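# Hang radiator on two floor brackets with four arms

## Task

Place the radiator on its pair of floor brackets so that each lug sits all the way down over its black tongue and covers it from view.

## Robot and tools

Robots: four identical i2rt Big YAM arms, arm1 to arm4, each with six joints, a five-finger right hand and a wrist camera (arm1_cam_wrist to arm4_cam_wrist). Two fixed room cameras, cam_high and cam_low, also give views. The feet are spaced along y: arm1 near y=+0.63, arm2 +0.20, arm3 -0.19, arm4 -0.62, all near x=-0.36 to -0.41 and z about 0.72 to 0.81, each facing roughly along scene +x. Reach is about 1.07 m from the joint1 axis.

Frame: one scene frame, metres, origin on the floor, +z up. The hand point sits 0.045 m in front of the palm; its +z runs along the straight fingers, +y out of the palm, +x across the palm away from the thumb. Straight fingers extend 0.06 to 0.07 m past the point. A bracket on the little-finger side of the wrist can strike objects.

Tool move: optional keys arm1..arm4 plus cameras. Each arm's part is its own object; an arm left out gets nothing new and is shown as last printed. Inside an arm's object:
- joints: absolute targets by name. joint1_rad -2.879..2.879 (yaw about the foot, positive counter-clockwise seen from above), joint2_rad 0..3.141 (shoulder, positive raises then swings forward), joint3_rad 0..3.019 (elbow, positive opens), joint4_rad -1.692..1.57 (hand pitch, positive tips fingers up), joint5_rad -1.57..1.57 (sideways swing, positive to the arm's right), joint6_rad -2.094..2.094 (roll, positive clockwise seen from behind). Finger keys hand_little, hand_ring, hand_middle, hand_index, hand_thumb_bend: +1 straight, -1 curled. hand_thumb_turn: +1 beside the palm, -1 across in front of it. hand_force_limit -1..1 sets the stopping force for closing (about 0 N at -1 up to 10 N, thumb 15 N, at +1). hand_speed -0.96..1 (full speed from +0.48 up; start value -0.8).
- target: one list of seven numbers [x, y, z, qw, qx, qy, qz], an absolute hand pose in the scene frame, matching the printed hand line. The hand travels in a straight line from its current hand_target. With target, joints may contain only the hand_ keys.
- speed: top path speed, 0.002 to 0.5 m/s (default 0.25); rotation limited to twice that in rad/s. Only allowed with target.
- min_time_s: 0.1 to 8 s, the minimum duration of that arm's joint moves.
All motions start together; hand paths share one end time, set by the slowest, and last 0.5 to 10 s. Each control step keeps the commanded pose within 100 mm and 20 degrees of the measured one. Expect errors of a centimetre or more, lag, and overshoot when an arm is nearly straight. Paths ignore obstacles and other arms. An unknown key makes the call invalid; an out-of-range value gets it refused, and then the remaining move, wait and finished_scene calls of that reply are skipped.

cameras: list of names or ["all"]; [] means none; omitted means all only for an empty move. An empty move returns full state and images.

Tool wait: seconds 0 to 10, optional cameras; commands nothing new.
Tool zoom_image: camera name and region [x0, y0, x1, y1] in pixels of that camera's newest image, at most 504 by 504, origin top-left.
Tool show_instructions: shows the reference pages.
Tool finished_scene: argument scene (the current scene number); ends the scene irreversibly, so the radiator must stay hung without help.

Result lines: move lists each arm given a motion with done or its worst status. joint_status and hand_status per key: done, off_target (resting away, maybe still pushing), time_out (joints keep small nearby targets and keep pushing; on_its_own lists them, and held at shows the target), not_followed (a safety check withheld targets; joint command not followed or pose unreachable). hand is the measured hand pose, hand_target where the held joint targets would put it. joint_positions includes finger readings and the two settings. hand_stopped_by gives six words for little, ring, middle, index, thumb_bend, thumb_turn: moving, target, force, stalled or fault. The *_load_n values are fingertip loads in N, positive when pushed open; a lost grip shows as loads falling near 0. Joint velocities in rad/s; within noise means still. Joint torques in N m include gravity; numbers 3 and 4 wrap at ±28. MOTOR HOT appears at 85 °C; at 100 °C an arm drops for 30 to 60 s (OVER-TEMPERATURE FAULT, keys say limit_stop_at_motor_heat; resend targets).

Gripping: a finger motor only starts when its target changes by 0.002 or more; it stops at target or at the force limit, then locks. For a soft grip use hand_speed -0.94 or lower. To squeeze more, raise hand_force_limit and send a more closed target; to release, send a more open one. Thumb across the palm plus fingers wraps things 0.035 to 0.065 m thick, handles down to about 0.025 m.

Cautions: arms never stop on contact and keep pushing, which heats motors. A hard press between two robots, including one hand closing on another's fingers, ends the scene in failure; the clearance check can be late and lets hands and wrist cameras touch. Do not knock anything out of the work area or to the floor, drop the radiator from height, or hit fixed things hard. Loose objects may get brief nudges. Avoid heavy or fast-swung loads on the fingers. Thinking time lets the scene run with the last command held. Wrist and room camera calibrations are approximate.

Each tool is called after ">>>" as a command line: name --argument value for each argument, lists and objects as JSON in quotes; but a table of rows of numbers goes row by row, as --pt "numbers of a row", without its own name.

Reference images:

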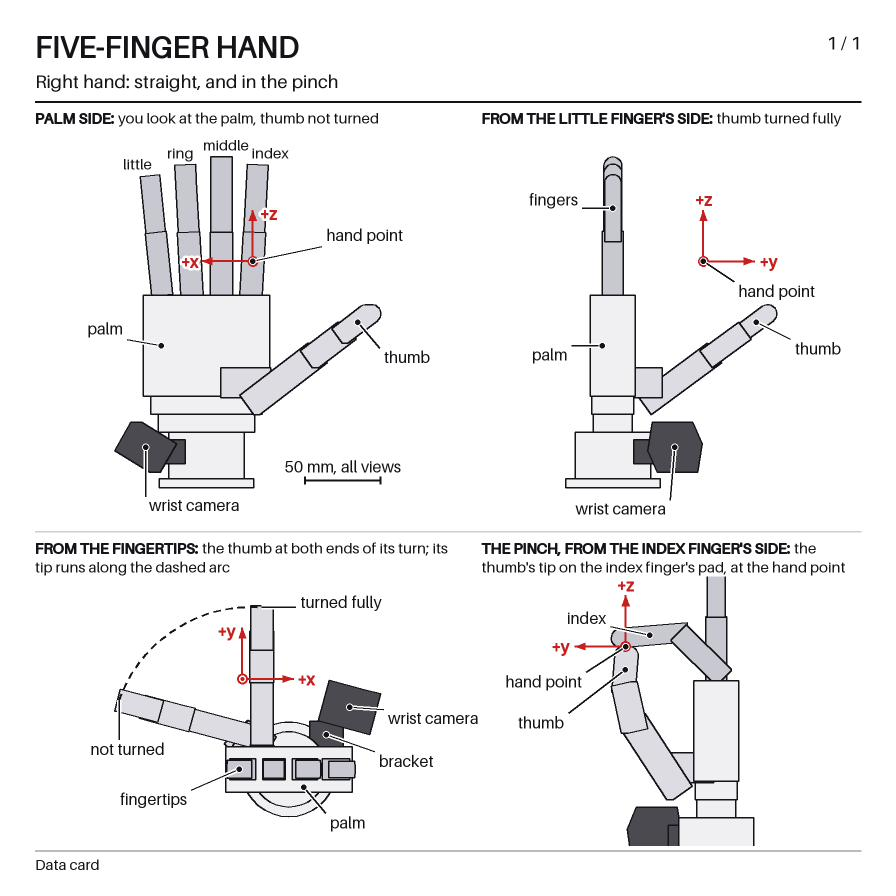

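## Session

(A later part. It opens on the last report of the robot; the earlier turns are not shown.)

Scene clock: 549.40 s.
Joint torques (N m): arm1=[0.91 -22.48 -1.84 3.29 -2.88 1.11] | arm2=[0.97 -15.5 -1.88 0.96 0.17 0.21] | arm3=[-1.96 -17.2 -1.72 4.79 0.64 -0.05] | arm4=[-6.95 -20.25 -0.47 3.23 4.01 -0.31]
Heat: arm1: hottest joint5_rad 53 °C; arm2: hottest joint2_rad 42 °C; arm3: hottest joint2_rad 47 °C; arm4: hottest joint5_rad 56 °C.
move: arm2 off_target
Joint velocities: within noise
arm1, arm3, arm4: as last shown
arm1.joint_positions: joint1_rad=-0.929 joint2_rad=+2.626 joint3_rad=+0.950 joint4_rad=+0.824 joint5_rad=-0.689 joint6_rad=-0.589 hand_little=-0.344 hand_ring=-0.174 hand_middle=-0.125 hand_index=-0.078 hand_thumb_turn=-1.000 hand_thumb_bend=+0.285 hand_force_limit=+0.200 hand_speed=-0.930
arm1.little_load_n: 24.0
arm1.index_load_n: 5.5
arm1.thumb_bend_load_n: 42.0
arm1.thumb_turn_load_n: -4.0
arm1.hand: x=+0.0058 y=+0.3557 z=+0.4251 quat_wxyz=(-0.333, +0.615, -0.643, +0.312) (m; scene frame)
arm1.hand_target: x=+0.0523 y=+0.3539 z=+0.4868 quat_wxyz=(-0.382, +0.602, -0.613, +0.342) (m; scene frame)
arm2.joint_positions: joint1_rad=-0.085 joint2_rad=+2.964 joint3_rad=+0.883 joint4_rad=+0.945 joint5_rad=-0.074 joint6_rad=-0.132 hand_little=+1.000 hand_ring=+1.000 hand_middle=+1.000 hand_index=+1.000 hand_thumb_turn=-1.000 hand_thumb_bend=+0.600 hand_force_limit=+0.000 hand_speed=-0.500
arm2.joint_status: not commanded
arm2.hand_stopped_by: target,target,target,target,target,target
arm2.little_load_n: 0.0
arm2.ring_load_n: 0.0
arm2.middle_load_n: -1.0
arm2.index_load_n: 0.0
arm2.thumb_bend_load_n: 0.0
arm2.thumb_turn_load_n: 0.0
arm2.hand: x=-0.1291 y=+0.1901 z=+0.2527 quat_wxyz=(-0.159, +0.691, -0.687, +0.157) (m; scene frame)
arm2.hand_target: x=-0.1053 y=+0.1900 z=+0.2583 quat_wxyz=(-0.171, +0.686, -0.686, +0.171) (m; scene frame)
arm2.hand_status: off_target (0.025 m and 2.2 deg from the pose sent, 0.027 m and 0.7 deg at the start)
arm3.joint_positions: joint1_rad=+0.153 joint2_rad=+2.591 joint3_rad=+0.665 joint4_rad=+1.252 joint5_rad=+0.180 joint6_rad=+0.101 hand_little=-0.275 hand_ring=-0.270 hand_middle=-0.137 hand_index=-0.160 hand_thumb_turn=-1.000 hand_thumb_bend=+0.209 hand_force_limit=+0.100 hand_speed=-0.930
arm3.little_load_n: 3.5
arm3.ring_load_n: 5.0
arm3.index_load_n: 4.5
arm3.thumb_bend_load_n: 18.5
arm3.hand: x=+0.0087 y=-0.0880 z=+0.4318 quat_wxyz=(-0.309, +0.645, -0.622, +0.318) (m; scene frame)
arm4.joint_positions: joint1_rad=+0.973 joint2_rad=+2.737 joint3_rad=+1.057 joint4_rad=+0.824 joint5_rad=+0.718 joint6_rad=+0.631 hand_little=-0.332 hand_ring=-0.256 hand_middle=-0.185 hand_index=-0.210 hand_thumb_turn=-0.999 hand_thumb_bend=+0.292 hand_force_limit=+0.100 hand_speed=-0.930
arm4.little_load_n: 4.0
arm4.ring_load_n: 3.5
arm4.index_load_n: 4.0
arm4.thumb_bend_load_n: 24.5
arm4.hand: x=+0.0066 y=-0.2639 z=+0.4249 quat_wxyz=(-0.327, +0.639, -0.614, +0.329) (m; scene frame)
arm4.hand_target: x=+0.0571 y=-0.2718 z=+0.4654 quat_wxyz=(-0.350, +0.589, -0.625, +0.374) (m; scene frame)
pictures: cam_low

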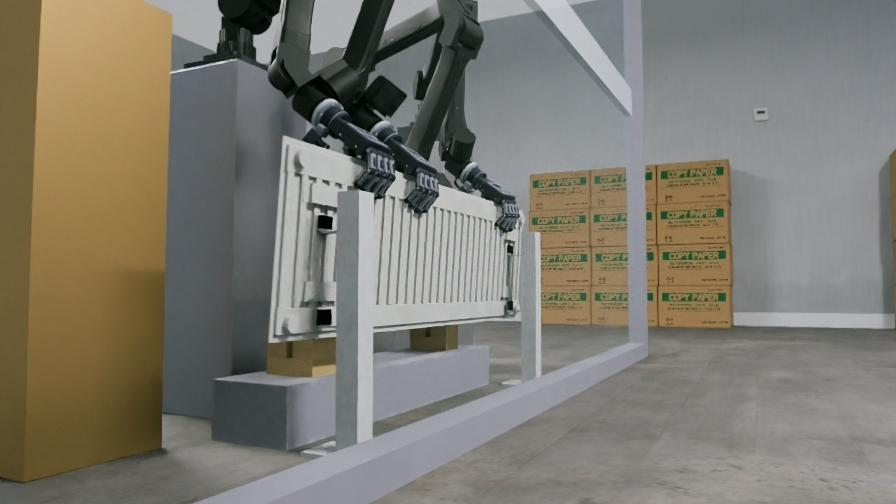

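>>> move --arm2 '{"target": [-0.075, 0.190, 0.260, -0.1711, 0.6861, -0.6861, 0.1711], "speed": 0.05}' --cameras '["cam_low"]'

>>> zoom_image --camera "cam_low" --region '[290, 280, 350, 340]'

>>> zoom_image --camera "cam_low" --region '[290, 180, 350, 240]'

Scene clock: 551.07 s.
Joint torques (N m): arm1=[0.91 -22.53 -1.74 3.32 -2.94 1.08] | arm2=[1.67 -16.73 0.08 1.35 0.05 0.22] | arm3=[-1.9 -17.14 -1.68 4.85 0.67 -0.05] | arm4=[-7.12 -20.31 -0.44 3.22 4.01 -0.31]
Heat: arm1: hottest joint5_rad 53 °C; arm2: hottest joint2_rad 42 °C; arm3: hottest joint2_rad 47 °C; arm4: hottest joint5_rad 56 °C.
move: arm2 off_target
Joint velocities: within noise
arm1, arm3, arm4: as last shown
arm1.joint_positions: joint1_rad=-0.929 joint2_rad=+2.626 joint3_rad=+0.949 joint4_rad=+0.824 joint5_rad=-0.687 joint6_rad=-0.586 hand_little=-0.344 hand_ring=-0.174 hand_middle=-0.125 hand_index=-0.078 hand_thumb_turn=-1.000 hand_thumb_bend=+0.285 hand_force_limit=+0.200 hand_speed=-0.930
arm1.little_load_n: 22.0
arm1.middle_load_n: 7.0
arm1.index_load_n: 3.5
arm1.thumb_bend_load_n: 44.5
arm1.hand: x=+0.0055 y=+0.3559 z=+0.4250 quat_wxyz=(-0.332, +0.615, -0.644, +0.312) (m; scene frame)
arm1.hand_target: x=+0.0523 y=+0.3540 z=+0.4868 quat_wxyz=(-0.382, +0.602, -0.613, +0.342) (m; scene frame)
arm2.joint_positions: joint1_rad=-0.076 joint2_rad=+2.931 joint3_rad=+0.906 joint4_rad=+0.849 joint5_rad=-0.065 joint6_rad=-0.122 hand_little=+1.000 hand_ring=+1.000 hand_middle=+1.000 hand_index=+1.000 hand_thumb_turn=-1.000 hand_thumb_bend=+0.600 hand_force_limit=+0.000 hand_speed=-0.500
arm2.joint_status: not commanded
arm2.hand_stopped_by: target,target,target,target,target,target
arm2.little_load_n: 0.0
arm2.ring_load_n: 0.0
arm2.middle_load_n: -3.0
arm2.index_load_n: 0.0
arm2.thumb_bend_load_n: 0.0
arm2.thumb_turn_load_n: 0.0
arm2.hand: x=-0.1214 y=+0.1904 z=+0.2533 quat_wxyz=(-0.145, +0.693, -0.692, +0.143) (m; scene frame)
arm2.hand_target: x=-0.0760 y=+0.1902 z=+0.2616 quat_wxyz=(-0.172, +0.686, -0.686, +0.171) (m; scene frame)
arm2.hand_status: off_target (0.047 m and 4.5 deg from the pose sent, 0.055 m and 2.2 deg at the start)
arm3.joint_positions: joint1_rad=+0.153 joint2_rad=+2.591 joint3_rad=+0.664 joint4_rad=+1.252 joint5_rad=+0.180 joint6_rad=+0.101 hand_little=-0.275 hand_ring=-0.270 hand_middle=-0.137 hand_index=-0.160 hand_thumb_turn=-1.000 hand_thumb_bend=+0.209 hand_force_limit=+0.100 hand_speed=-0.930
arm3.little_load_n: 2.0
arm3.ring_load_n: 3.5
arm3.middle_load_n: 7.5
arm3.thumb_bend_load_n: 21.0
arm3.thumb_turn_load_n: 6.5
arm3.hand: x=+0.0082 y=-0.0881 z=+0.4318 quat_wxyz=(-0.309, +0.645, -0.622, +0.318) (m; scene frame)
arm3.hand_target: x=+0.0592 y=-0.0855 z=+0.4855 quat_wxyz=(-0.364, +0.606, -0.606, +0.364) (m; scene frame)
arm4.joint_positions: joint1_rad=+0.974 joint2_rad=+2.737 joint3_rad=+1.056 joint4_rad=+0.824 joint5_rad=+0.718 joint6_rad=+0.631 hand_little=-0.332 hand_ring=-0.257 hand_middle=-0.185 hand_index=-0.210 hand_thumb_turn=-0.999 hand_thumb_bend=+0.293 hand_force_limit=+0.100 hand_speed=-0.930
arm4.little_load_n: 1.5
arm4.ring_load_n: 2.5
arm4.index_load_n: 3.5
arm4.thumb_bend_load_n: 26.0
arm4.thumb_turn_load_n: 14.5
arm4.hand: x=+0.0059 y=-0.2636 z=+0.4249 quat_wxyz=(-0.327, +0.639, -0.613, +0.329) (m; scene frame)
arm4.hand_target: x=+0.0570 y=-0.2717 z=+0.4654 quat_wxyz=(-0.350, +0.589, -0.625, +0.374) (m; scene frame)
pictures: cam_low

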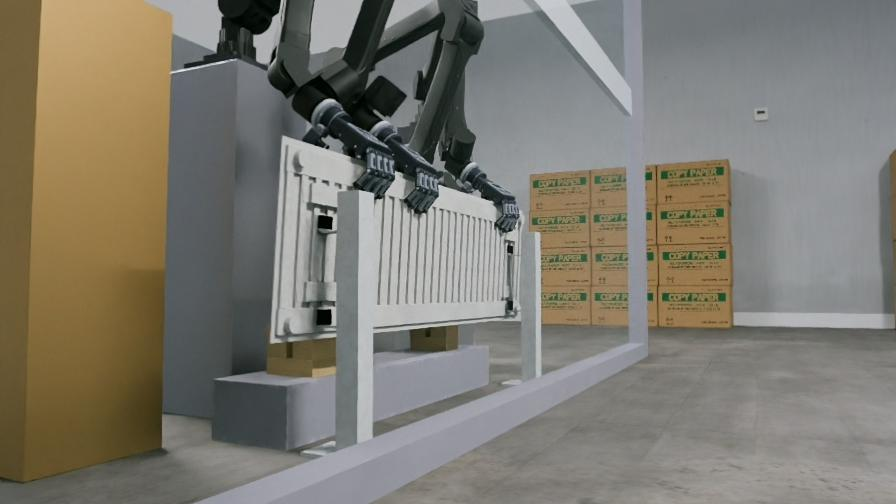

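Scaled by 8.400 from the camera's 896x504 image, which has a finer 1280x720 frame.

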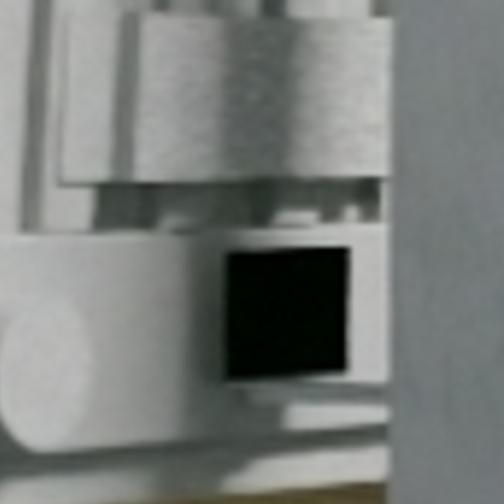

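Scaled by 8.400 from the camera's 896x504 image, which has a finer 1280x720 frame.

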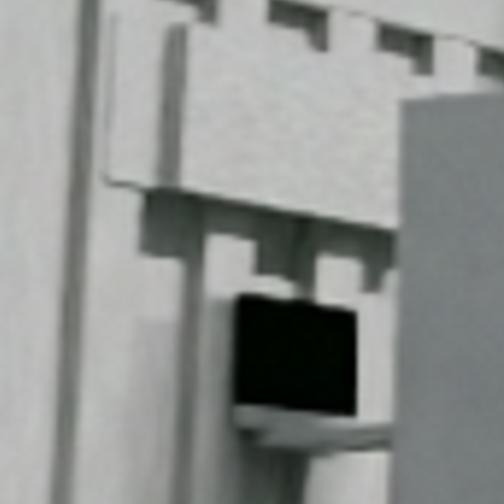

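>>> move --arm2 '{"target": [-0.035, 0.190, 0.262, -0.1711, 0.6861, -0.6861, 0.1711], "speed": 0.05}' --cameras '["cam_low"]'

>>> zoom_image --camera "cam_low" --region '[290, 280, 350, 340]'

>>> zoom_image --camera "cam_low" --region '[290, 180, 350, 240]'

Scene clock: 553.00 s.
Joint torques (N m): arm1=[0.97 -22.53 -1.73 3.33 -2.99 1.07] | arm2=[1.67 -18.96 2.51 1.96 -0.11 0.23] | arm3=[-1.9 -17.08 -1.52 4.82 0.7 -0.05] | arm4=[-7.18 -20.37 -0.36 3.23 4.01 -0.31]
Heat: arm1: hottest joint5_rad 54 °C; arm2: hottest joint2_rad 43 °C; arm3: hottest joint2_rad 47 °C; arm4: hottest joint5_rad 56 °C.
move: arm2 off_target
Joint velocities: within noise
arm1, arm3, arm4: as last shown
arm1.joint_positions: joint1_rad=-0.930 joint2_rad=+2.626 joint3_rad=+0.948 joint4_rad=+0.824 joint5_rad=-0.685 joint6_rad=-0.585 hand_little=-0.344 hand_ring=-0.174 hand_middle=-0.125 hand_index=-0.078 hand_thumb_turn=-1.000 hand_thumb_bend=+0.286 hand_force_limit=+0.200 hand_speed=-0.930
arm1.little_load_n: 19.5
arm1.middle_load_n: 7.5
arm1.index_load_n: 2.0
arm1.thumb_bend_load_n: 46.5
arm1.thumb_turn_load_n: -4.5
arm1.hand: x=+0.0049 y=+0.3558 z=+0.4248 quat_wxyz=(-0.332, +0.614, -0.645, +0.312) (m; scene frame)
arm1.hand_target: x=+0.0523 y=+0.3539 z=+0.4868 quat_wxyz=(-0.382, +0.602, -0.613, +0.342) (m; scene frame)
arm2.joint_positions: joint1_rad=-0.064 joint2_rad=+2.901 joint3_rad=+0.943 joint4_rad=+0.720 joint5_rad=-0.057 joint6_rad=-0.110 hand_little=+1.000 hand_ring=+1.000 hand_middle=+0.999 hand_index=+1.000 hand_thumb_turn=-1.000 hand_thumb_bend=+0.600 hand_force_limit=+0.000 hand_speed=-0.500
arm2.joint_status: not commanded
arm2.hand_stopped_by: target,target,target,target,target,target
arm2.little_load_n: 0.0
arm2.ring_load_n: 0.0
arm2.middle_load_n: -6.0
arm2.index_load_n: 0.0
arm2.thumb_bend_load_n: 0.0
arm2.thumb_turn_load_n: 0.0
arm2.hand: x=-0.1149 y=+0.1922 z=+0.2521 quat_wxyz=(-0.125, +0.696, -0.697, +0.120) (m; scene frame)
arm2.hand_target: x=-0.0373 y=+0.1901 z=+0.2672 quat_wxyz=(-0.172, +0.686, -0.686, +0.170) (m; scene frame)
arm2.hand_status: off_target (0.081 m and 8.1 deg from the pose sent, 0.087 m and 4.5 deg at the start)
arm3.joint_positions: joint1_rad=+0.153 joint2_rad=+2.591 joint3_rad=+0.663 joint4_rad=+1.252 joint5_rad=+0.179 joint6_rad=+0.101 hand_little=-0.275 hand_ring=-0.270 hand_middle=-0.137 hand_index=-0.160 hand_thumb_turn=-1.000 hand_thumb_bend=+0.210 hand_force_limit=+0.100 hand_speed=-0.930
arm3.little_load_n: 0.5
arm3.ring_load_n: 2.0
arm3.middle_load_n: 8.5
arm3.index_load_n: 5.0
arm3.thumb_bend_load_n: 24.5
arm3.thumb_turn_load_n: 7.0
arm3.hand: x=+0.0073 y=-0.0881 z=+0.4317 quat_wxyz=(-0.308, +0.646, -0.623, +0.317) (m; scene frame)
arm4.joint_positions: joint1_rad=+0.976 joint2_rad=+2.737 joint3_rad=+1.055 joint4_rad=+0.824 joint5_rad=+0.718 joint6_rad=+0.631 hand_little=-0.332 hand_ring=-0.257 hand_middle=-0.185 hand_index=-0.210 hand_thumb_turn=-0.999 hand_thumb_bend=+0.293 hand_force_limit=+0.100 hand_speed=-0.930
arm4.little_load_n: 0.5
arm4.ring_load_n: 1.0
arm4.middle_load_n: 4.5
arm4.thumb_bend_load_n: 28.0
arm4.hand: x=+0.0049 y=-0.2636 z=+0.4247 quat_wxyz=(-0.327, +0.640, -0.613, +0.329) (m; scene frame)
arm4.hand_target: x=+0.0571 y=-0.2717 z=+0.4654 quat_wxyz=(-0.350, +0.589, -0.625, +0.374) (m; scene frame)
pictures: cam_low

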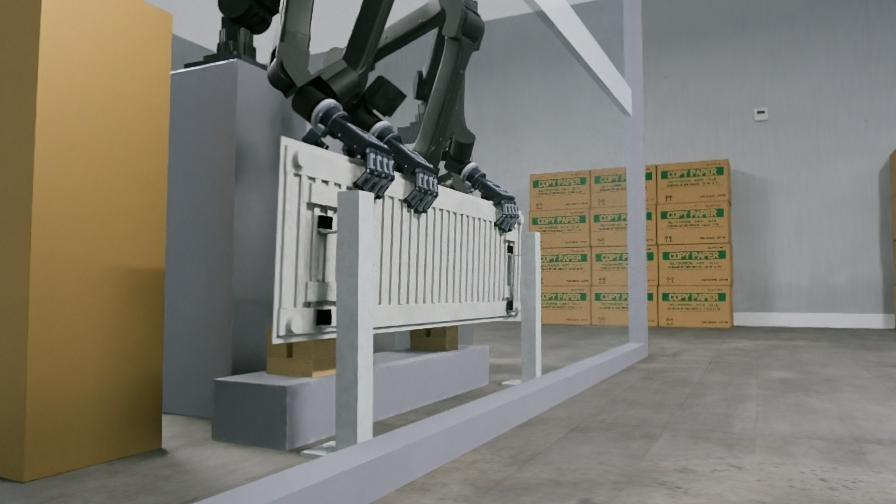

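Scaled by 8.400 from the camera's 896x504 image, which has a finer 1280x720 frame.

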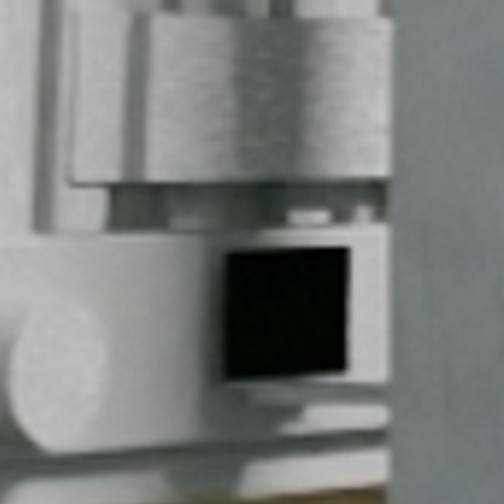

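Scaled by 8.400 from the camera's 896x504 image, which has a finer 1280x720 frame.

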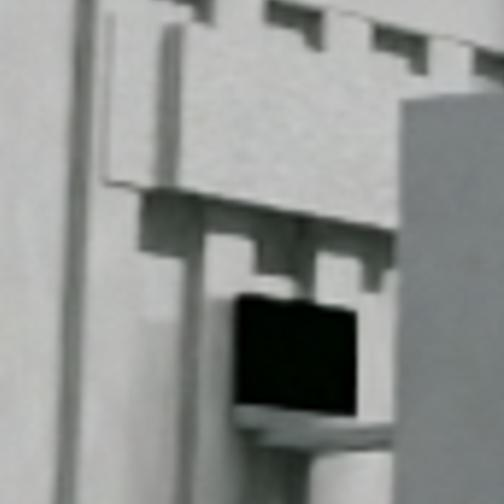

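>>> move --arm2 '{"target": [0.0, 0.190, 0.264, -0.1711, 0.6861, -0.6861, 0.1711], "speed": 0.05}' --cameras '["cam_low"]'

>>> zoom_image --camera "cam_low" --region '[290, 280, 350, 340]'

>>> zoom_image --camera "cam_low" --region '[290, 180, 350, 240]'

>>> zoom_image --camera "cam_low" --region '[490, 270, 530, 320]'

>>> zoom_image --camera "cam_low" --region '[490, 220, 530, 270]'

Scene clock: 554.83 s.
Joint torques (N m): arm1=[1.08 -22.36 -1.63 3.32 -3.02 1.08] | arm2=[1.85 -19.37 4.52 2.3 -0.16 0.21] | arm3=[-1.9 -17.03 -1.52 4.77 0.72 -0.04] | arm4=[-7.36 -20.19 -0.35 3.21 3.99 -0.3]
Heat: arm1: hottest joint5_rad 54 °C; arm2: hottest joint2_rad 43 °C; arm3: hottest joint2_rad 47 °C; arm4: hottest joint5_rad 57 °C.
move: arm2 off_target
Joint velocities: within noise
arm1, arm3, arm4: as last shown
arm1.joint_positions: joint1_rad=-0.930 joint2_rad=+2.626 joint3_rad=+0.947 joint4_rad=+0.824 joint5_rad=-0.685 joint6_rad=-0.585 hand_little=-0.344 hand_ring=-0.174 hand_middle=-0.125 hand_index=-0.078 hand_thumb_turn=-1.000 hand_thumb_bend=+0.286 hand_force_limit=+0.200 hand_speed=-0.930
arm1.little_load_n: 19.0
arm1.middle_load_n: 8.0
arm1.index_load_n: 1.5
arm1.thumb_bend_load_n: 47.0
arm1.thumb_turn_load_n: -4.0
arm1.hand: x=+0.0045 y=+0.3559 z=+0.4247 quat_wxyz=(-0.331, +0.614, -0.645, +0.311) (m; scene frame)
arm1.hand_target: x=+0.0525 y=+0.3539 z=+0.4868 quat_wxyz=(-0.382, +0.602, -0.613, +0.342) (m; scene frame)
arm2.joint_positions: joint1_rad=-0.060 joint2_rad=+2.880 joint3_rad=+0.960 joint4_rad=+0.648 joint5_rad=-0.052 joint6_rad=-0.105 hand_little=+1.000 hand_ring=+1.000 hand_middle=+0.999 hand_index=+1.000 hand_thumb_turn=-1.000 hand_thumb_bend=+0.600 hand_force_limit=+0.000 hand_speed=-0.500
arm2.joint_status: not commanded
arm2.hand_stopped_by: target,target,target,target,target,target
arm2.little_load_n: 0.0
arm2.ring_load_n: -0.5
arm2.middle_load_n: -7.5
arm2.index_load_n: 0.0
arm2.thumb_bend_load_n: 0.0
arm2.thumb_turn_load_n: 0.0
arm2.hand: x=-0.1107 y=+0.1924 z=+0.2541 quat_wxyz=(-0.114, +0.697, -0.700, +0.108) (m; scene frame)
arm2.hand_target: x=-0.0148 y=+0.1904 z=+0.2718 quat_wxyz=(-0.172, +0.686, -0.686, +0.170) (m; scene frame)
arm2.hand_status: off_target (0.111 m and 10.0 deg from the pose sent, 0.116 m and 8.1 deg at the start; pose on its path clipped on 23 of 38 steps)
arm3.joint_positions: joint1_rad=+0.153 joint2_rad=+2.591 joint3_rad=+0.662 joint4_rad=+1.252 joint5_rad=+0.179 joint6_rad=+0.101 hand_little=-0.276 hand_ring=-0.270 hand_middle=-0.137 hand_index=-0.160 hand_thumb_turn=-1.000 hand_thumb_bend=+0.210 hand_force_limit=+0.100 hand_speed=-0.930
arm3.ring_load_n: 1.5
arm3.middle_load_n: 9.0
arm3.index_load_n: 5.5
arm3.thumb_bend_load_n: 26.5
arm3.thumb_turn_load_n: 7.5
arm3.hand: x=+0.0067 y=-0.0882 z=+0.4316 quat_wxyz=(-0.308, +0.646, -0.623, +0.317) (m; scene frame)
arm3.hand_target: x=+0.0590 y=-0.0855 z=+0.4855 quat_wxyz=(-0.364, +0.606, -0.606, +0.364) (m; scene frame)
arm4.joint_positions: joint1_rad=+0.977 joint2_rad=+2.737 joint3_rad=+1.055 joint4_rad=+0.824 joint5_rad=+0.718 joint6_rad=+0.631 hand_little=-0.332 hand_ring=-0.257 hand_middle=-0.185 hand_index=-0.210 hand_thumb_turn=-0.999 hand_thumb_bend=+0.294 hand_force_limit=+0.100 hand_speed=-0.930
arm4.little_load_n: 0.0
arm4.ring_load_n: 0.5
arm4.thumb_bend_load_n: 29.5
arm4.thumb_turn_load_n: 15.0
arm4.hand: x=+0.0043 y=-0.2633 z=+0.4247 quat_wxyz=(-0.327, +0.641, -0.612, +0.329) (m; scene frame)
arm4.hand_target: x=+0.0570 y=-0.2716 z=+0.4654 quat_wxyz=(-0.351, +0.589, -0.625, +0.374) (m; scene frame)
pictures: cam_low

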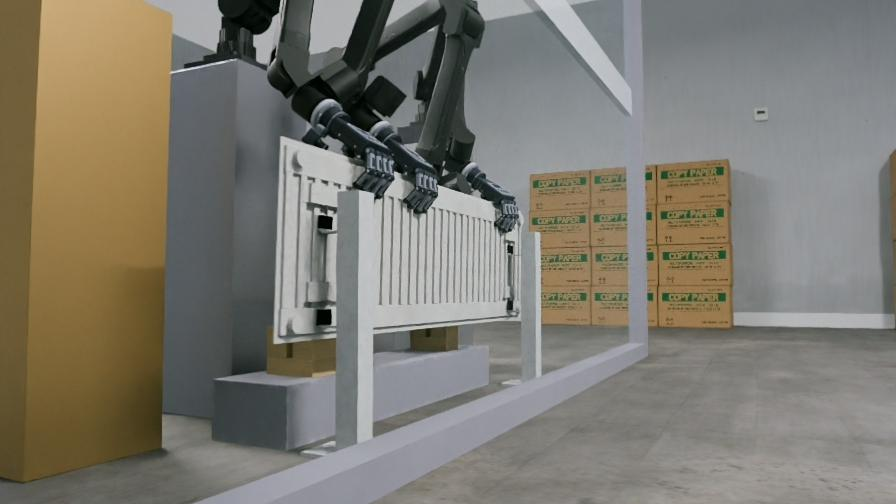

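Scaled by 8.400 from the camera's 896x504 image, which has a finer 1280x720 frame.

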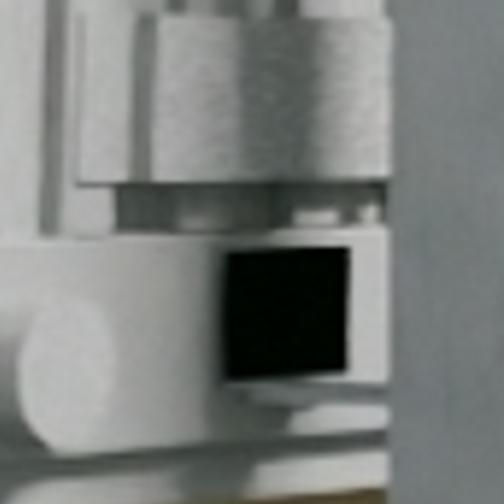

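Scaled by 8.400 from the camera's 896x504 image, which has a finer 1280x720 frame.

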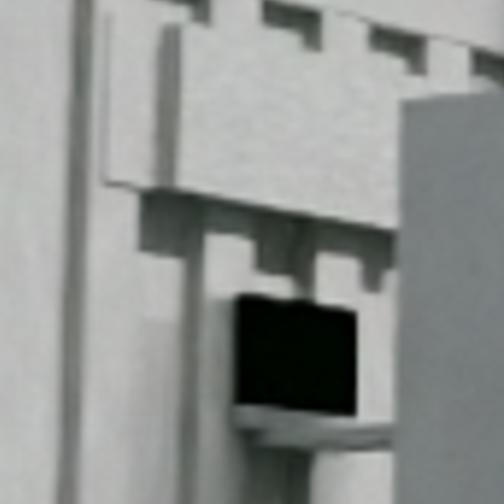

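Scaled by 10.080 from the camera's 896x504 image, which has a finer 1280x720 frame.

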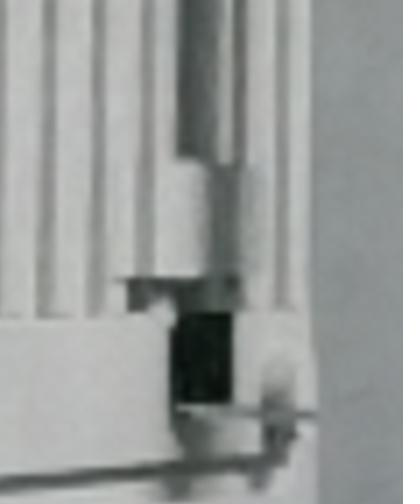

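Scaled by 10.080 from the camera's 896x504 image, which has a finer 1280x720 frame.

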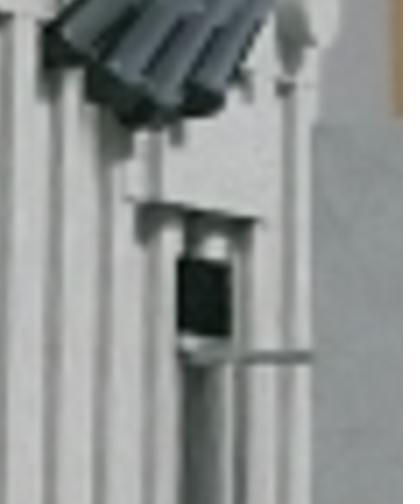

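>>> move --arm1 '{"target": [0.063, 0.352, 0.494, -0.3800, 0.5964, -0.6154, 0.3482], "speed": 0.05}' --arm2 '{"target": [0.0, 0.190, 0.260, -0.2126, 0.6744, -0.6744, 0.2126], "speed": 0.08}' --arm3 '{"target": [0.069, -0.085, 0.488, -0.3642, 0.6061, -0.6061, 0.3642], "speed": 0.05}' --arm4 '{"target": [0.068, -0.270, 0.468, -0.3546, 0.5900, -0.6218, 0.3736], "speed": 0.05}' --cameras '["cam_low"]'

>>> zoom_image --camera "cam_low" --region '[290, 280, 350, 340]'

>>> zoom_image --camera "cam_low" --region '[290, 180, 350, 240]'

>>> zoom_image --camera "cam_low" --region '[490, 270, 530, 320]'

>>> zoom_image --camera "cam_low" --region '[490, 220, 530, 270]'

Scene clock: 559.67 s.
Joint torques (N m): arm1=[1.85 -22.59 -0.96 3.23 -2.83 1.16] | arm2=[0.62 -17.61 2.89 5.09 -0.83 0.22] | arm3=[-2.37 -17.79 -0.59 4.05 0.63 -0.07] | arm4=[-8.64 -20.37 0.25 3.3 3.75 -0.38]
Heat: arm1: hottest joint5_rad 55 °C; arm2: hottest joint2_rad 43 °C; arm3: hottest joint2_rad 47 °C; arm4: hottest joint5_rad 58 °C.
move: arm1 off_target; arm2 off_target; arm3 off_target; arm4 off_target
Joint velocities: within noise
arm1.joint_positions: joint1_rad=-0.930 joint2_rad=+2.626 joint3_rad=+0.947 joint4_rad=+0.824 joint5_rad=-0.682 joint6_rad=-0.582 hand_little=-0.344 hand_ring=-0.174 hand_middle=-0.125 hand_index=-0.078 hand_thumb_turn=-1.000 hand_thumb_bend=+0.286 hand_force_limit=+0.200 hand_speed=-0.930
arm1.joint_status: not commanded
arm1.hand_stopped_by: force,force,force,force,force,target
arm1.little_load_n: 17.0
arm1.ring_load_n: 5.5
arm1.middle_load_n: 7.5
arm1.index_load_n: 0.0
arm1.thumb_bend_load_n: 48.5
arm1.thumb_turn_load_n: -4.0
arm1.hand: x=+0.0043 y=+0.3556 z=+0.4245 quat_wxyz=(-0.330, +0.613, -0.647, +0.311) (m; scene frame)
arm1.hand_target: x=+0.0585 y=+0.3546 z=+0.4874 quat_wxyz=(-0.382, +0.602, -0.613, +0.341) (m; scene frame)
arm1.hand_status: off_target (0.091 m and 8.2 deg from the pose sent, 0.091 m and 8.1 deg at the start)
arm2.joint_positions: joint1_rad=-0.060 joint2_rad=+2.930 joint3_rad=+0.944 joint4_rad=+0.798 joint5_rad=-0.054 joint6_rad=-0.105 hand_little=+1.000 hand_ring=+1.000 hand_middle=+0.999 hand_index=+1.000 hand_thumb_turn=-1.000 hand_thumb_bend=+0.600 hand_force_limit=+0.000 hand_speed=-0.500
arm2.joint_status: not commanded
arm2.hand_stopped_by: target,target,target,target,target,target
arm2.little_load_n: -0.5
arm2.ring_load_n: 0.0
arm2.middle_load_n: -12.0
arm2.index_load_n: 0.0
arm2.thumb_bend_load_n: 0.0
arm2.thumb_turn_load_n: 0.0
arm2.hand: x=-0.1103 y=+0.1927 z=+0.2470 quat_wxyz=(-0.140, +0.692, -0.694, +0.139) (m; scene frame)
arm2.hand_target: x=-0.0155 y=+0.1897 z=+0.2674 quat_wxyz=(-0.212, +0.676, -0.674, +0.211) (m; scene frame)
arm2.hand_status: off_target (0.111 m and 12.2 deg from the pose sent, 0.111 m and 17.0 deg at the start; pose on its path clipped on 41 of 45 steps)
arm3.joint_positions: joint1_rad=+0.153 joint2_rad=+2.591 joint3_rad=+0.662 joint4_rad=+1.252 joint5_rad=+0.177 joint6_rad=+0.101 hand_little=-0.276 hand_ring=-0.271 hand_middle=-0.137 hand_index=-0.160 hand_thumb_turn=-1.000 hand_thumb_bend=+0.211 hand_force_limit=+0.100 hand_speed=-0.930
arm3.joint_status: not commanded
arm3.hand_stopped_by: force,force,force,force,force,target
arm3.little_load_n: 0.0
arm3.ring_load_n: 0.5
arm3.middle_load_n: 9.0
arm3.index_load_n: 5.5
arm3.thumb_bend_load_n: 29.0
arm3.thumb_turn_load_n: 8.0
arm3.hand: x=+0.0066 y=-0.0879 z=+0.4317 quat_wxyz=(-0.309, +0.646, -0.622, +0.316) (m; scene frame)
arm3.hand_target: x=+0.0652 y=-0.0858 z=+0.4865 quat_wxyz=(-0.364, +0.606, -0.606, +0.365) (m; scene frame)
arm3.hand_status: off_target (0.084 m and 9.8 deg from the pose sent, 0.084 m and 9.8 deg at the start)
arm4.joint_positions: joint1_rad=+0.977 joint2_rad=+2.737 joint3_rad=+1.055 joint4_rad=+0.824 joint5_rad=+0.715 joint6_rad=+0.624 hand_little=-0.332 hand_ring=-0.257 hand_middle=-0.185 hand_index=-0.210 hand_thumb_turn=-0.999 hand_thumb_bend=+0.294 hand_force_limit=+0.100 hand_speed=-0.930
arm4.joint_status: not commanded
arm4.hand_stopped_by: force,force,force,force,force,target
arm4.little_load_n: 0.0
arm4.ring_load_n: 0.0
arm4.middle_load_n: 3.5
arm4.index_load_n: 2.5
arm4.thumb_bend_load_n: 31.0
arm4.thumb_turn_load_n: 15.5
arm4.hand: x=+0.0038 y=-0.2632 z=+0.4243 quat_wxyz=(-0.326, +0.644, -0.610, +0.328) (m; scene frame)
arm4.hand_target: x=+0.0641 y=-0.2727 z=+0.4660 quat_wxyz=(-0.350, +0.589, -0.624, +0.375) (m; scene frame)
arm4.hand_status: off_target (0.078 m and 8.8 deg from the pose sent, 0.077 m and 8.5 deg at the start)
pictures: cam_low

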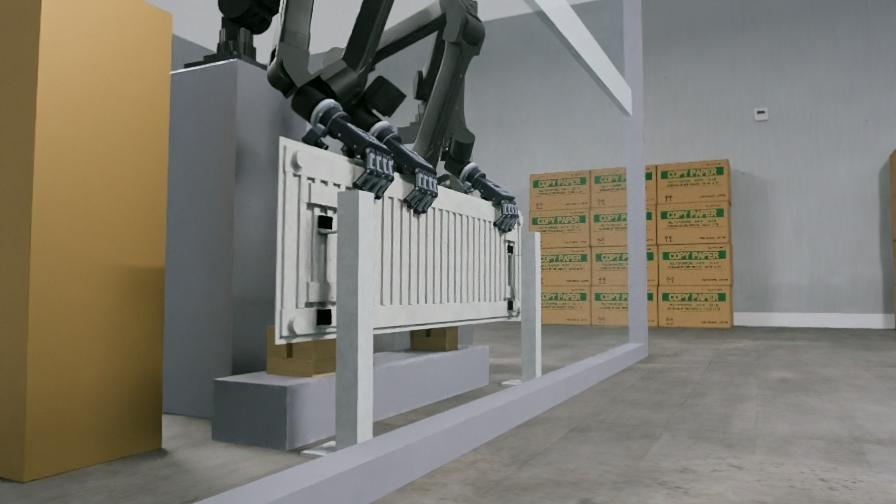

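Scaled by 8.400 from the camera's 896x504 image, which has a finer 1280x720 frame.

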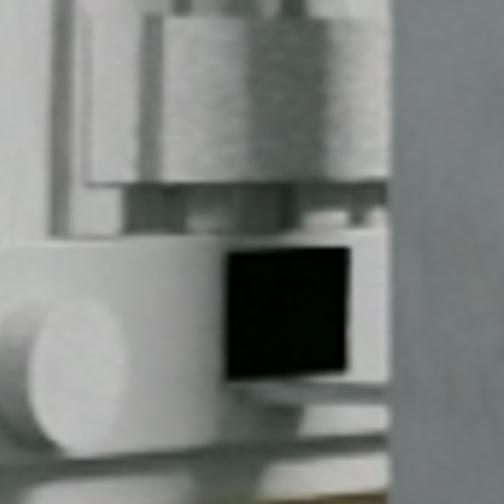

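Scaled by 8.400 from the camera's 896x504 image, which has a finer 1280x720 frame.

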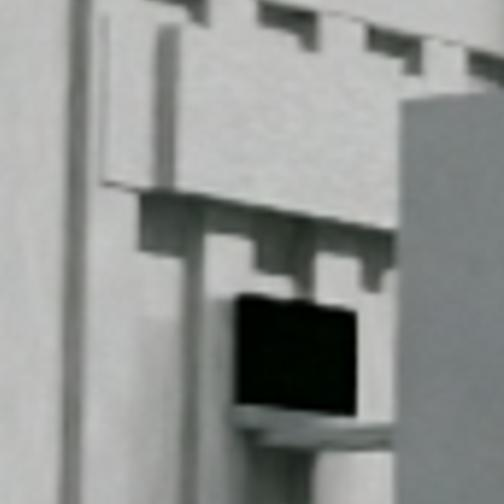

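Scaled by 10.080 from the camera's 896x504 image, which has a finer 1280x720 frame.

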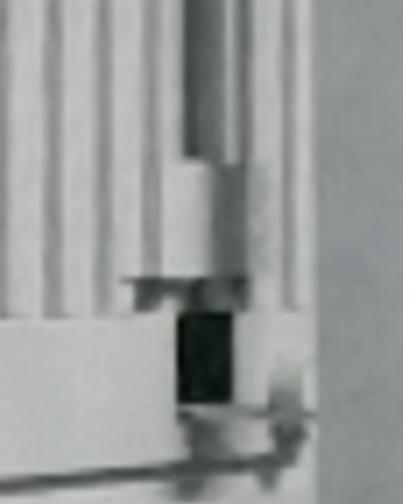

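Scaled by 10.080 from the camera's 896x504 image, which has a finer 1280x720 frame.

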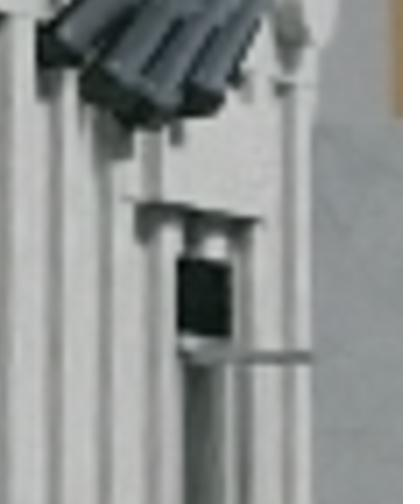

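>>> move --arm1 '{"target": [0.067, 0.352, 0.479, -0.3800, 0.5964, -0.6154, 0.3482], "speed": 0.03}' --arm2 '{"target": [0.0, 0.190, 0.255, -0.2290, 0.6690, -0.6690, 0.2290], "speed": 0.08}' --arm3 '{"target": [0.073, -0.085, 0.473, -0.3642, 0.6061, -0.6061, 0.3642], "speed": 0.03}' --arm4 '{"target": [0.074, -0.270, 0.453, -0.3546, 0.5900, -0.6218, 0.3736], "speed": 0.03}' --cameras '["cam_low"]'

>>> zoom_image --camera "cam_low" --region '[290, 280, 350, 340]'

>>> zoom_image --camera "cam_low" --region '[290, 180, 350, 240]'

>>> zoom_image --camera "cam_low" --region '[490, 270, 530, 320]'

>>> zoom_image --camera "cam_low" --region '[490, 220, 530, 270]'

Scene clock: 561.77 s.
Joint torques (N m): arm1=[2.32 -20.19 0.59 3.64 -2.68 1.14] | arm2=[0.15 -18.32 2.65 5.01 -0.78 0.24] | arm3=[-2.61 -15.74 0.42 4.36 0.56 -0.07] | arm4=[-9.64 -19.19 1.54 3.26 3.47 -0.42]
Heat: arm1: hottest joint5_rad 55 °C; arm2: hottest joint2_rad 43 °C; arm3: hottest joint2_rad 47 °C; arm4: hottest joint5_rad 58 °C.
move: arm1 off_target; arm2 off_target; arm3 off_target; arm4 off_target
Joint velocities: within noise
arm1.joint_positions: joint1_rad=-0.930 joint2_rad=+2.628 joint3_rad=+0.954 joint4_rad=+0.824 joint5_rad=-0.680 joint6_rad=-0.574 hand_little=-0.344 hand_ring=-0.174 hand_middle=-0.125 hand_index=-0.078 hand_thumb_turn=-1.000 hand_thumb_bend=+0.286 hand_force_limit=+0.200 hand_speed=-0.930
arm1.joint_status: not commanded
arm1.hand_stopped_by: force,force,force,force,force,target
arm1.little_load_n: 20.5
arm1.ring_load_n: 7.0
arm1.middle_load_n: 6.5
arm1.index_load_n: 0.0
arm1.thumb_bend_load_n: 48.5
arm1.thumb_turn_load_n: -4.5
arm1.hand: x=+0.0063 y=+0.3534 z=+0.4244 quat_wxyz=(-0.331, +0.610, -0.649, +0.312) (m; scene frame)
arm1.hand_target: x=+0.0623 y=+0.3549 z=+0.4760 quat_wxyz=(-0.382, +0.602, -0.613, +0.341) (m; scene frame)
arm1.hand_status: off_target (0.082 m and 8.1 deg from the pose sent, 0.083 m and 8.2 deg at the start)
arm2.joint_positions: joint1_rad=-0.060 joint2_rad=+2.975 joint3_rad=+0.939 joint4_rad=+0.898 joint5_rad=-0.061 joint6_rad=-0.105 hand_little=+1.000 hand_ring=+1.000 hand_middle=+0.999 hand_index=+1.000 hand_thumb_turn=-1.000 hand_thumb_bend=+0.600 hand_force_limit=+0.000 hand_speed=-0.500
arm2.joint_status: not commanded
arm2.hand_stopped_by: target,target,target,target,target,target
arm2.little_load_n: 0.0
arm2.ring_load_n: 0.0
arm2.middle_load_n: -12.0
arm2.index_load_n: 0.0
arm2.thumb_bend_load_n: 0.0
arm2.thumb_turn_load_n: 0.5
arm2.hand: x=-0.1136 y=+0.1944 z=+0.2404 quat_wxyz=(-0.158, +0.690, -0.689, +0.157) (m; scene frame)
arm2.hand_target: x=-0.0192 y=+0.1899 z=+0.2617 quat_wxyz=(-0.229, +0.670, -0.668, +0.228) (m; scene frame)
arm2.hand_status: off_target (0.115 m and 12.1 deg from the pose sent, 0.110 m and 15.0 deg at the start; pose on its path clipped on 37 of 40 steps)
arm3.joint_positions: joint1_rad=+0.153 joint2_rad=+2.604 joint3_rad=+0.682 joint4_rad=+1.252 joint5_rad=+0.177 joint6_rad=+0.100 hand_little=-0.276 hand_ring=-0.270 hand_middle=-0.137 hand_index=-0.160 hand_thumb_turn=-1.000 hand_thumb_bend=+0.211 hand_force_limit=+0.100 hand_speed=-0.930
arm3.joint_status: not commanded
arm3.hand_stopped_by: force,force,force,force,force,target
arm3.little_load_n: 0.0
arm3.ring_load_n: 2.0
arm3.middle_load_n: 9.0
arm3.index_load_n: 4.0
arm3.thumb_bend_load_n: 28.5
arm3.thumb_turn_load_n: 6.5
arm3.hand: x=+0.0121 y=-0.0866 z=+0.4270 quat_wxyz=(-0.311, +0.645, -0.621, +0.318) (m; scene frame)
arm3.hand_target: x=+0.0696 y=-0.0859 z=+0.4734 quat_wxyz=(-0.364, +0.606, -0.606, +0.365) (m; scene frame)
arm3.hand_status: off_target (0.076 m and 9.4 deg from the pose sent, 0.078 m and 9.8 deg at the start)
arm4.joint_positions: joint1_rad=+0.977 joint2_rad=+2.758 joint3_rad=+1.070 joint4_rad=+0.836 joint5_rad=+0.714 joint6_rad=+0.617 hand_little=-0.332 hand_ring=-0.257 hand_middle=-0.185 hand_index=-0.210 hand_thumb_turn=-0.999 hand_thumb_bend=+0.294 hand_force_limit=+0.100 hand_speed=-0.930
arm4.joint_status: not commanded
arm4.hand_stopped_by: force,force,force,force,force,target
arm4.little_load_n: 0.0
arm4.ring_load_n: 0.0
arm4.middle_load_n: 3.5
arm4.index_load_n: 4.0
arm4.thumb_bend_load_n: 29.5
arm4.thumb_turn_load_n: 15.0
arm4.hand: x=+0.0038 y=-0.2632 z=+0.4172 quat_wxyz=(-0.327, +0.645, -0.608, +0.329) (m; scene frame)
arm4.hand_target: x=+0.0695 y=-0.2735 z=+0.4530 quat_wxyz=(-0.351, +0.589, -0.624, +0.375) (m; scene frame)
arm4.hand_status: off_target (0.079 m and 8.9 deg from the pose sent, 0.076 m and 8.8 deg at the start)
pictures: cam_low

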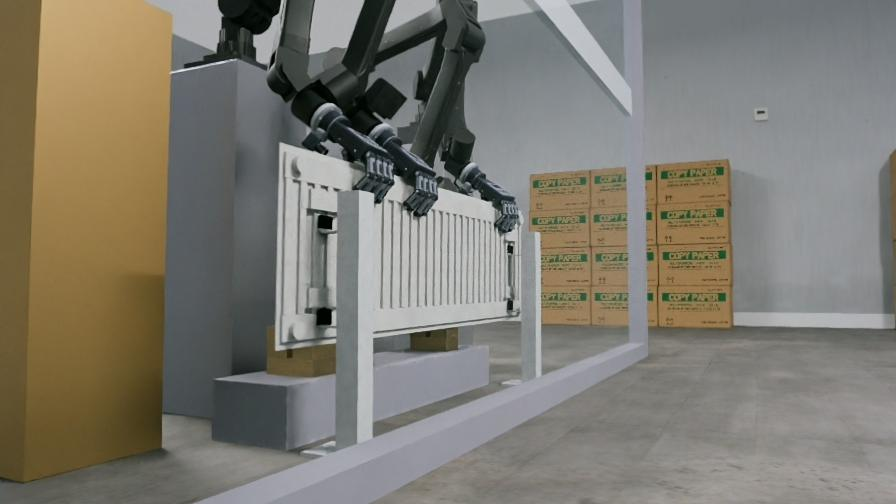

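Scaled by 8.400 from the camera's 896x504 image, which has a finer 1280x720 frame.

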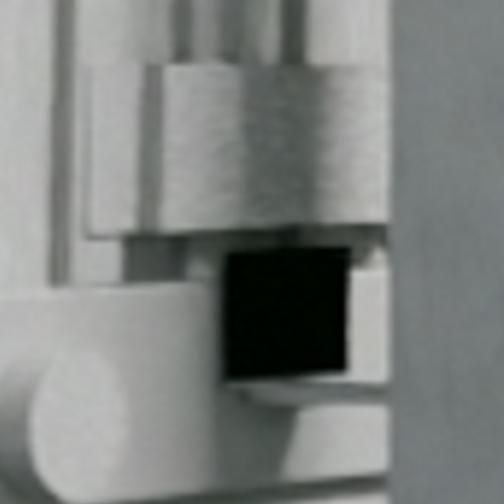

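Scaled by 8.400 from the camera's 896x504 image, which has a finer 1280x720 frame.

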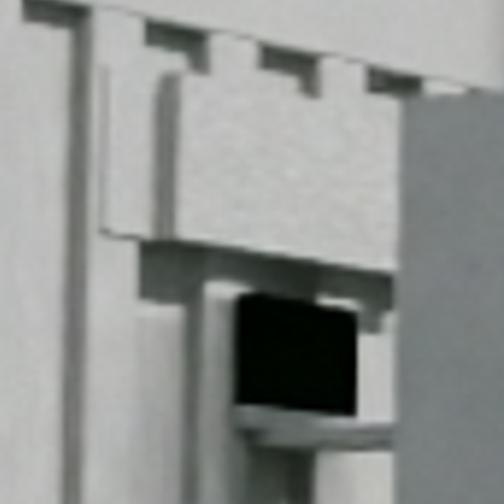

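Scaled by 10.080 from the camera's 896x504 image, which has a finer 1280x720 frame.

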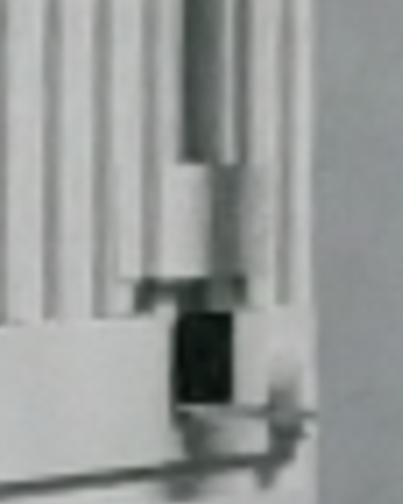

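Scaled by 10.080 from the camera's 896x504 image, which has a finer 1280x720 frame.

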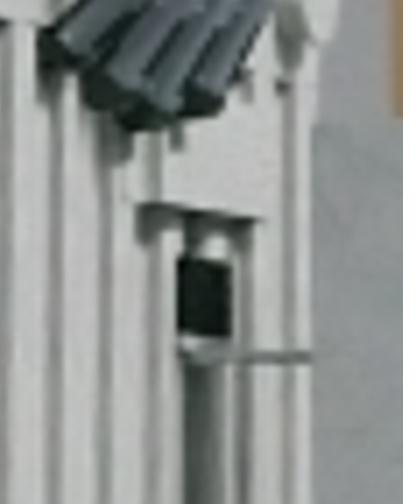

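>>> move --arm1 '{"target": [0.070, 0.352, 0.462, -0.3800, 0.5964, -0.6154, 0.3482], "speed": 0.03}' --cameras '["cam_low"]'

>>> zoom_image --camera "cam_low" --region '[290, 280, 350, 340]'

>>> zoom_image --camera "cam_low" --region '[490, 270, 530, 320]'

>>> zoom_image --camera "cam_low" --region '[490, 220, 530, 270]'

Scene clock: 563.57 s.
Joint torques (N m): arm1=[2.73 -18.96 1.87 3.47 -2.43 1.18] | arm2=[0.97 -18.49 2.24 5.01 -0.69 0.2] | arm3=[-2.49 -16.44 0.01 4.29 0.67 -0.08] | arm4=[-9.64 -19.55 1.21 3.29 3.59 -0.39]
Heat: arm1: hottest joint5_rad 55 °C; arm2: hottest joint2_rad 43 °C; arm3: hottest joint2_rad 47 °C; arm4: hottest joint5_rad 57 °C.
move: arm1 off_target
Joint velocities: within noise
arm1.joint_positions: joint1_rad=-0.930 joint2_rad=+2.655 joint3_rad=+0.968 joint4_rad=+0.844 joint5_rad=-0.683 joint6_rad=-0.573 hand_little=-0.344 hand_ring=-0.174 hand_middle=-0.125 hand_index=-0.078 hand_thumb_turn=-1.000 hand_thumb_bend=+0.286 hand_force_limit=+0.200 hand_speed=-0.930
arm1.joint_status: not commanded
arm1.hand_stopped_by: force,force,force,force,force,target
arm1.little_load_n: 18.5
arm1.ring_load_n: 5.0
arm1.middle_load_n: 5.0
arm1.index_load_n: 0.0
arm1.thumb_bend_load_n: 48.5
arm1.thumb_turn_load_n: -4.0
arm1.hand: x=+0.0065 y=+0.3539 z=+0.4158 quat_wxyz=(-0.332, +0.610, -0.647, +0.315) (m; scene frame)
arm1.hand_target: x=+0.0651 y=+0.3552 z=+0.4609 quat_wxyz=(-0.382, +0.601, -0.613, +0.341) (m; scene frame)
arm1.hand_status: off_target (0.079 m and 7.8 deg from the pose sent, 0.074 m and 8.1 deg at the start)
arm2, arm3, arm4: as last shown
arm2.joint_positions: joint1_rad=-0.060 joint2_rad=+2.981 joint3_rad=+0.942 joint4_rad=+0.899 joint5_rad=-0.063 joint6_rad=-0.105 hand_little=+1.000 hand_ring=+1.000 hand_middle=+0.999 hand_index=+1.000 hand_thumb_turn=-1.000 hand_thumb_bend=+0.600 hand_force_limit=+0.000 hand_speed=-0.500
arm2.thumb_turn_load_n: 0.0
arm2.hand: x=-0.1149 y=+0.1948 z=+0.2385 quat_wxyz=(-0.158, +0.690, -0.689, +0.155) (m; scene frame)
arm2.hand_target: x=-0.0194 y=+0.1900 z=+0.2616 quat_wxyz=(-0.229, +0.670, -0.668, +0.227) (m; scene frame)
arm3.joint_positions: joint1_rad=+0.153 joint2_rad=+2.613 joint3_rad=+0.686 joint4_rad=+1.252 joint5_rad=+0.174 joint6_rad=+0.099 hand_little=-0.276 hand_ring=-0.271 hand_middle=-0.137 hand_index=-0.160 hand_thumb_turn=-1.000 hand_thumb_bend=+0.211 hand_force_limit=+0.100 hand_speed=-0.930
arm3.ring_load_n: 0.5
arm3.index_load_n: 6.0
arm3.thumb_bend_load_n: 28.0
arm3.thumb_turn_load_n: 8.0
arm3.hand: x=+0.0105 y=-0.0864 z=+0.4238 quat_wxyz=(-0.310, +0.647, -0.621, +0.316) (m; scene frame)
arm3.hand_target: x=+0.0694 y=-0.0859 z=+0.4733 quat_wxyz=(-0.363, +0.606, -0.606, +0.365) (m; scene frame)
arm4.joint_positions: joint1_rad=+0.977 joint2_rad=+2.762 joint3_rad=+1.074 joint4_rad=+0.836 joint5_rad=+0.711 joint6_rad=+0.614 hand_little=-0.332 hand_ring=-0.257 hand_middle=-0.185 hand_index=-0.210 hand_thumb_turn=-0.999 hand_thumb_bend=+0.294 hand_force_limit=+0.100 hand_speed=-0.930
arm4.ring_load_n: 0.5
arm4.index_load_n: 5.5
arm4.thumb_bend_load_n: 29.0
arm4.thumb_turn_load_n: 16.0
arm4.hand: x=+0.0039 y=-0.2626 z=+0.4154 quat_wxyz=(-0.327, +0.646, -0.607, +0.328) (m; scene frame)
arm4.hand_target: x=+0.0695 y=-0.2738 z=+0.4528 quat_wxyz=(-0.350, +0.589, -0.624, +0.375) (m; scene frame)
pictures: cam_low

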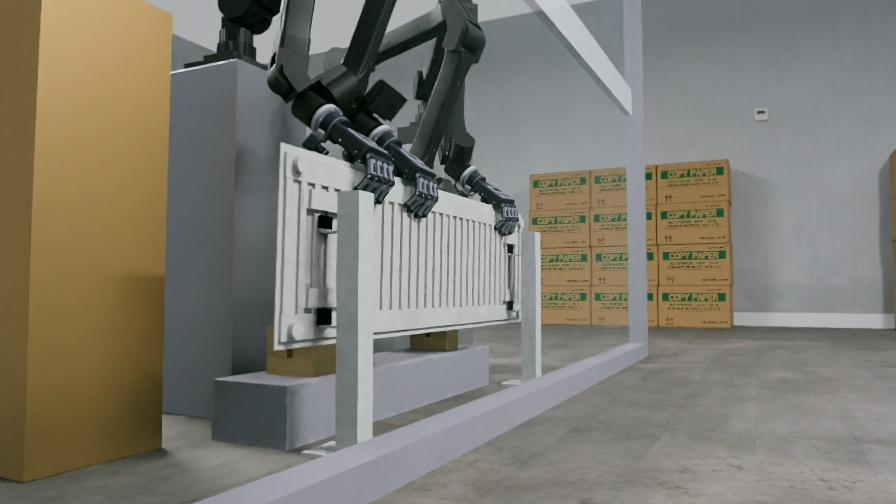

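Scaled by 8.400 from the camera's 896x504 image, which has a finer 1280x720 frame.

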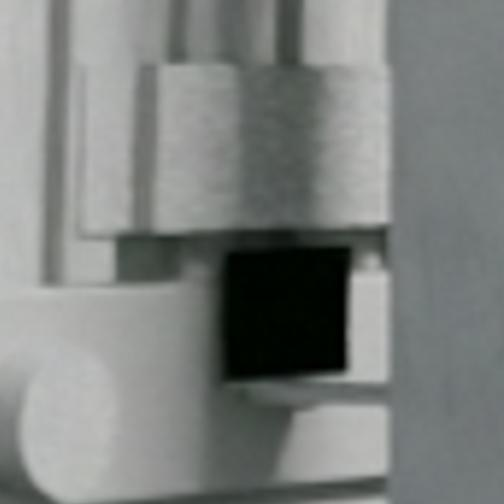

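Scaled by 10.080 from the camera's 896x504 image, which has a finer 1280x720 frame.

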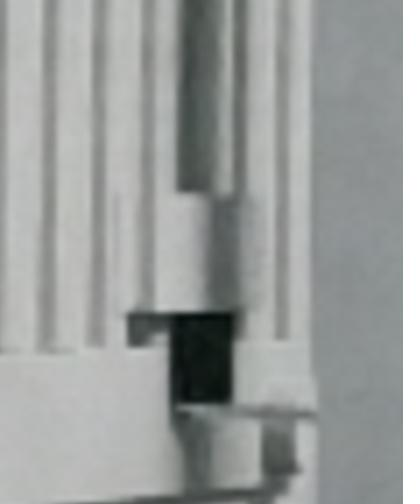

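Scaled by 10.080 from the camera's 896x504 image, which has a finer 1280x720 frame.

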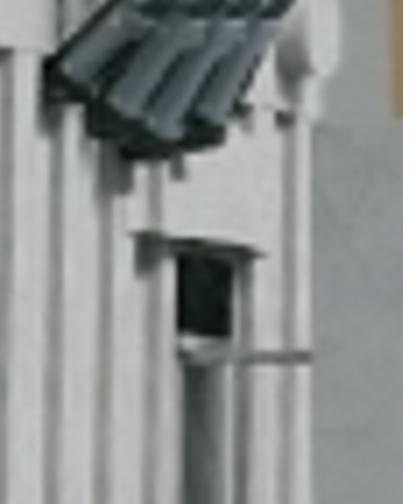

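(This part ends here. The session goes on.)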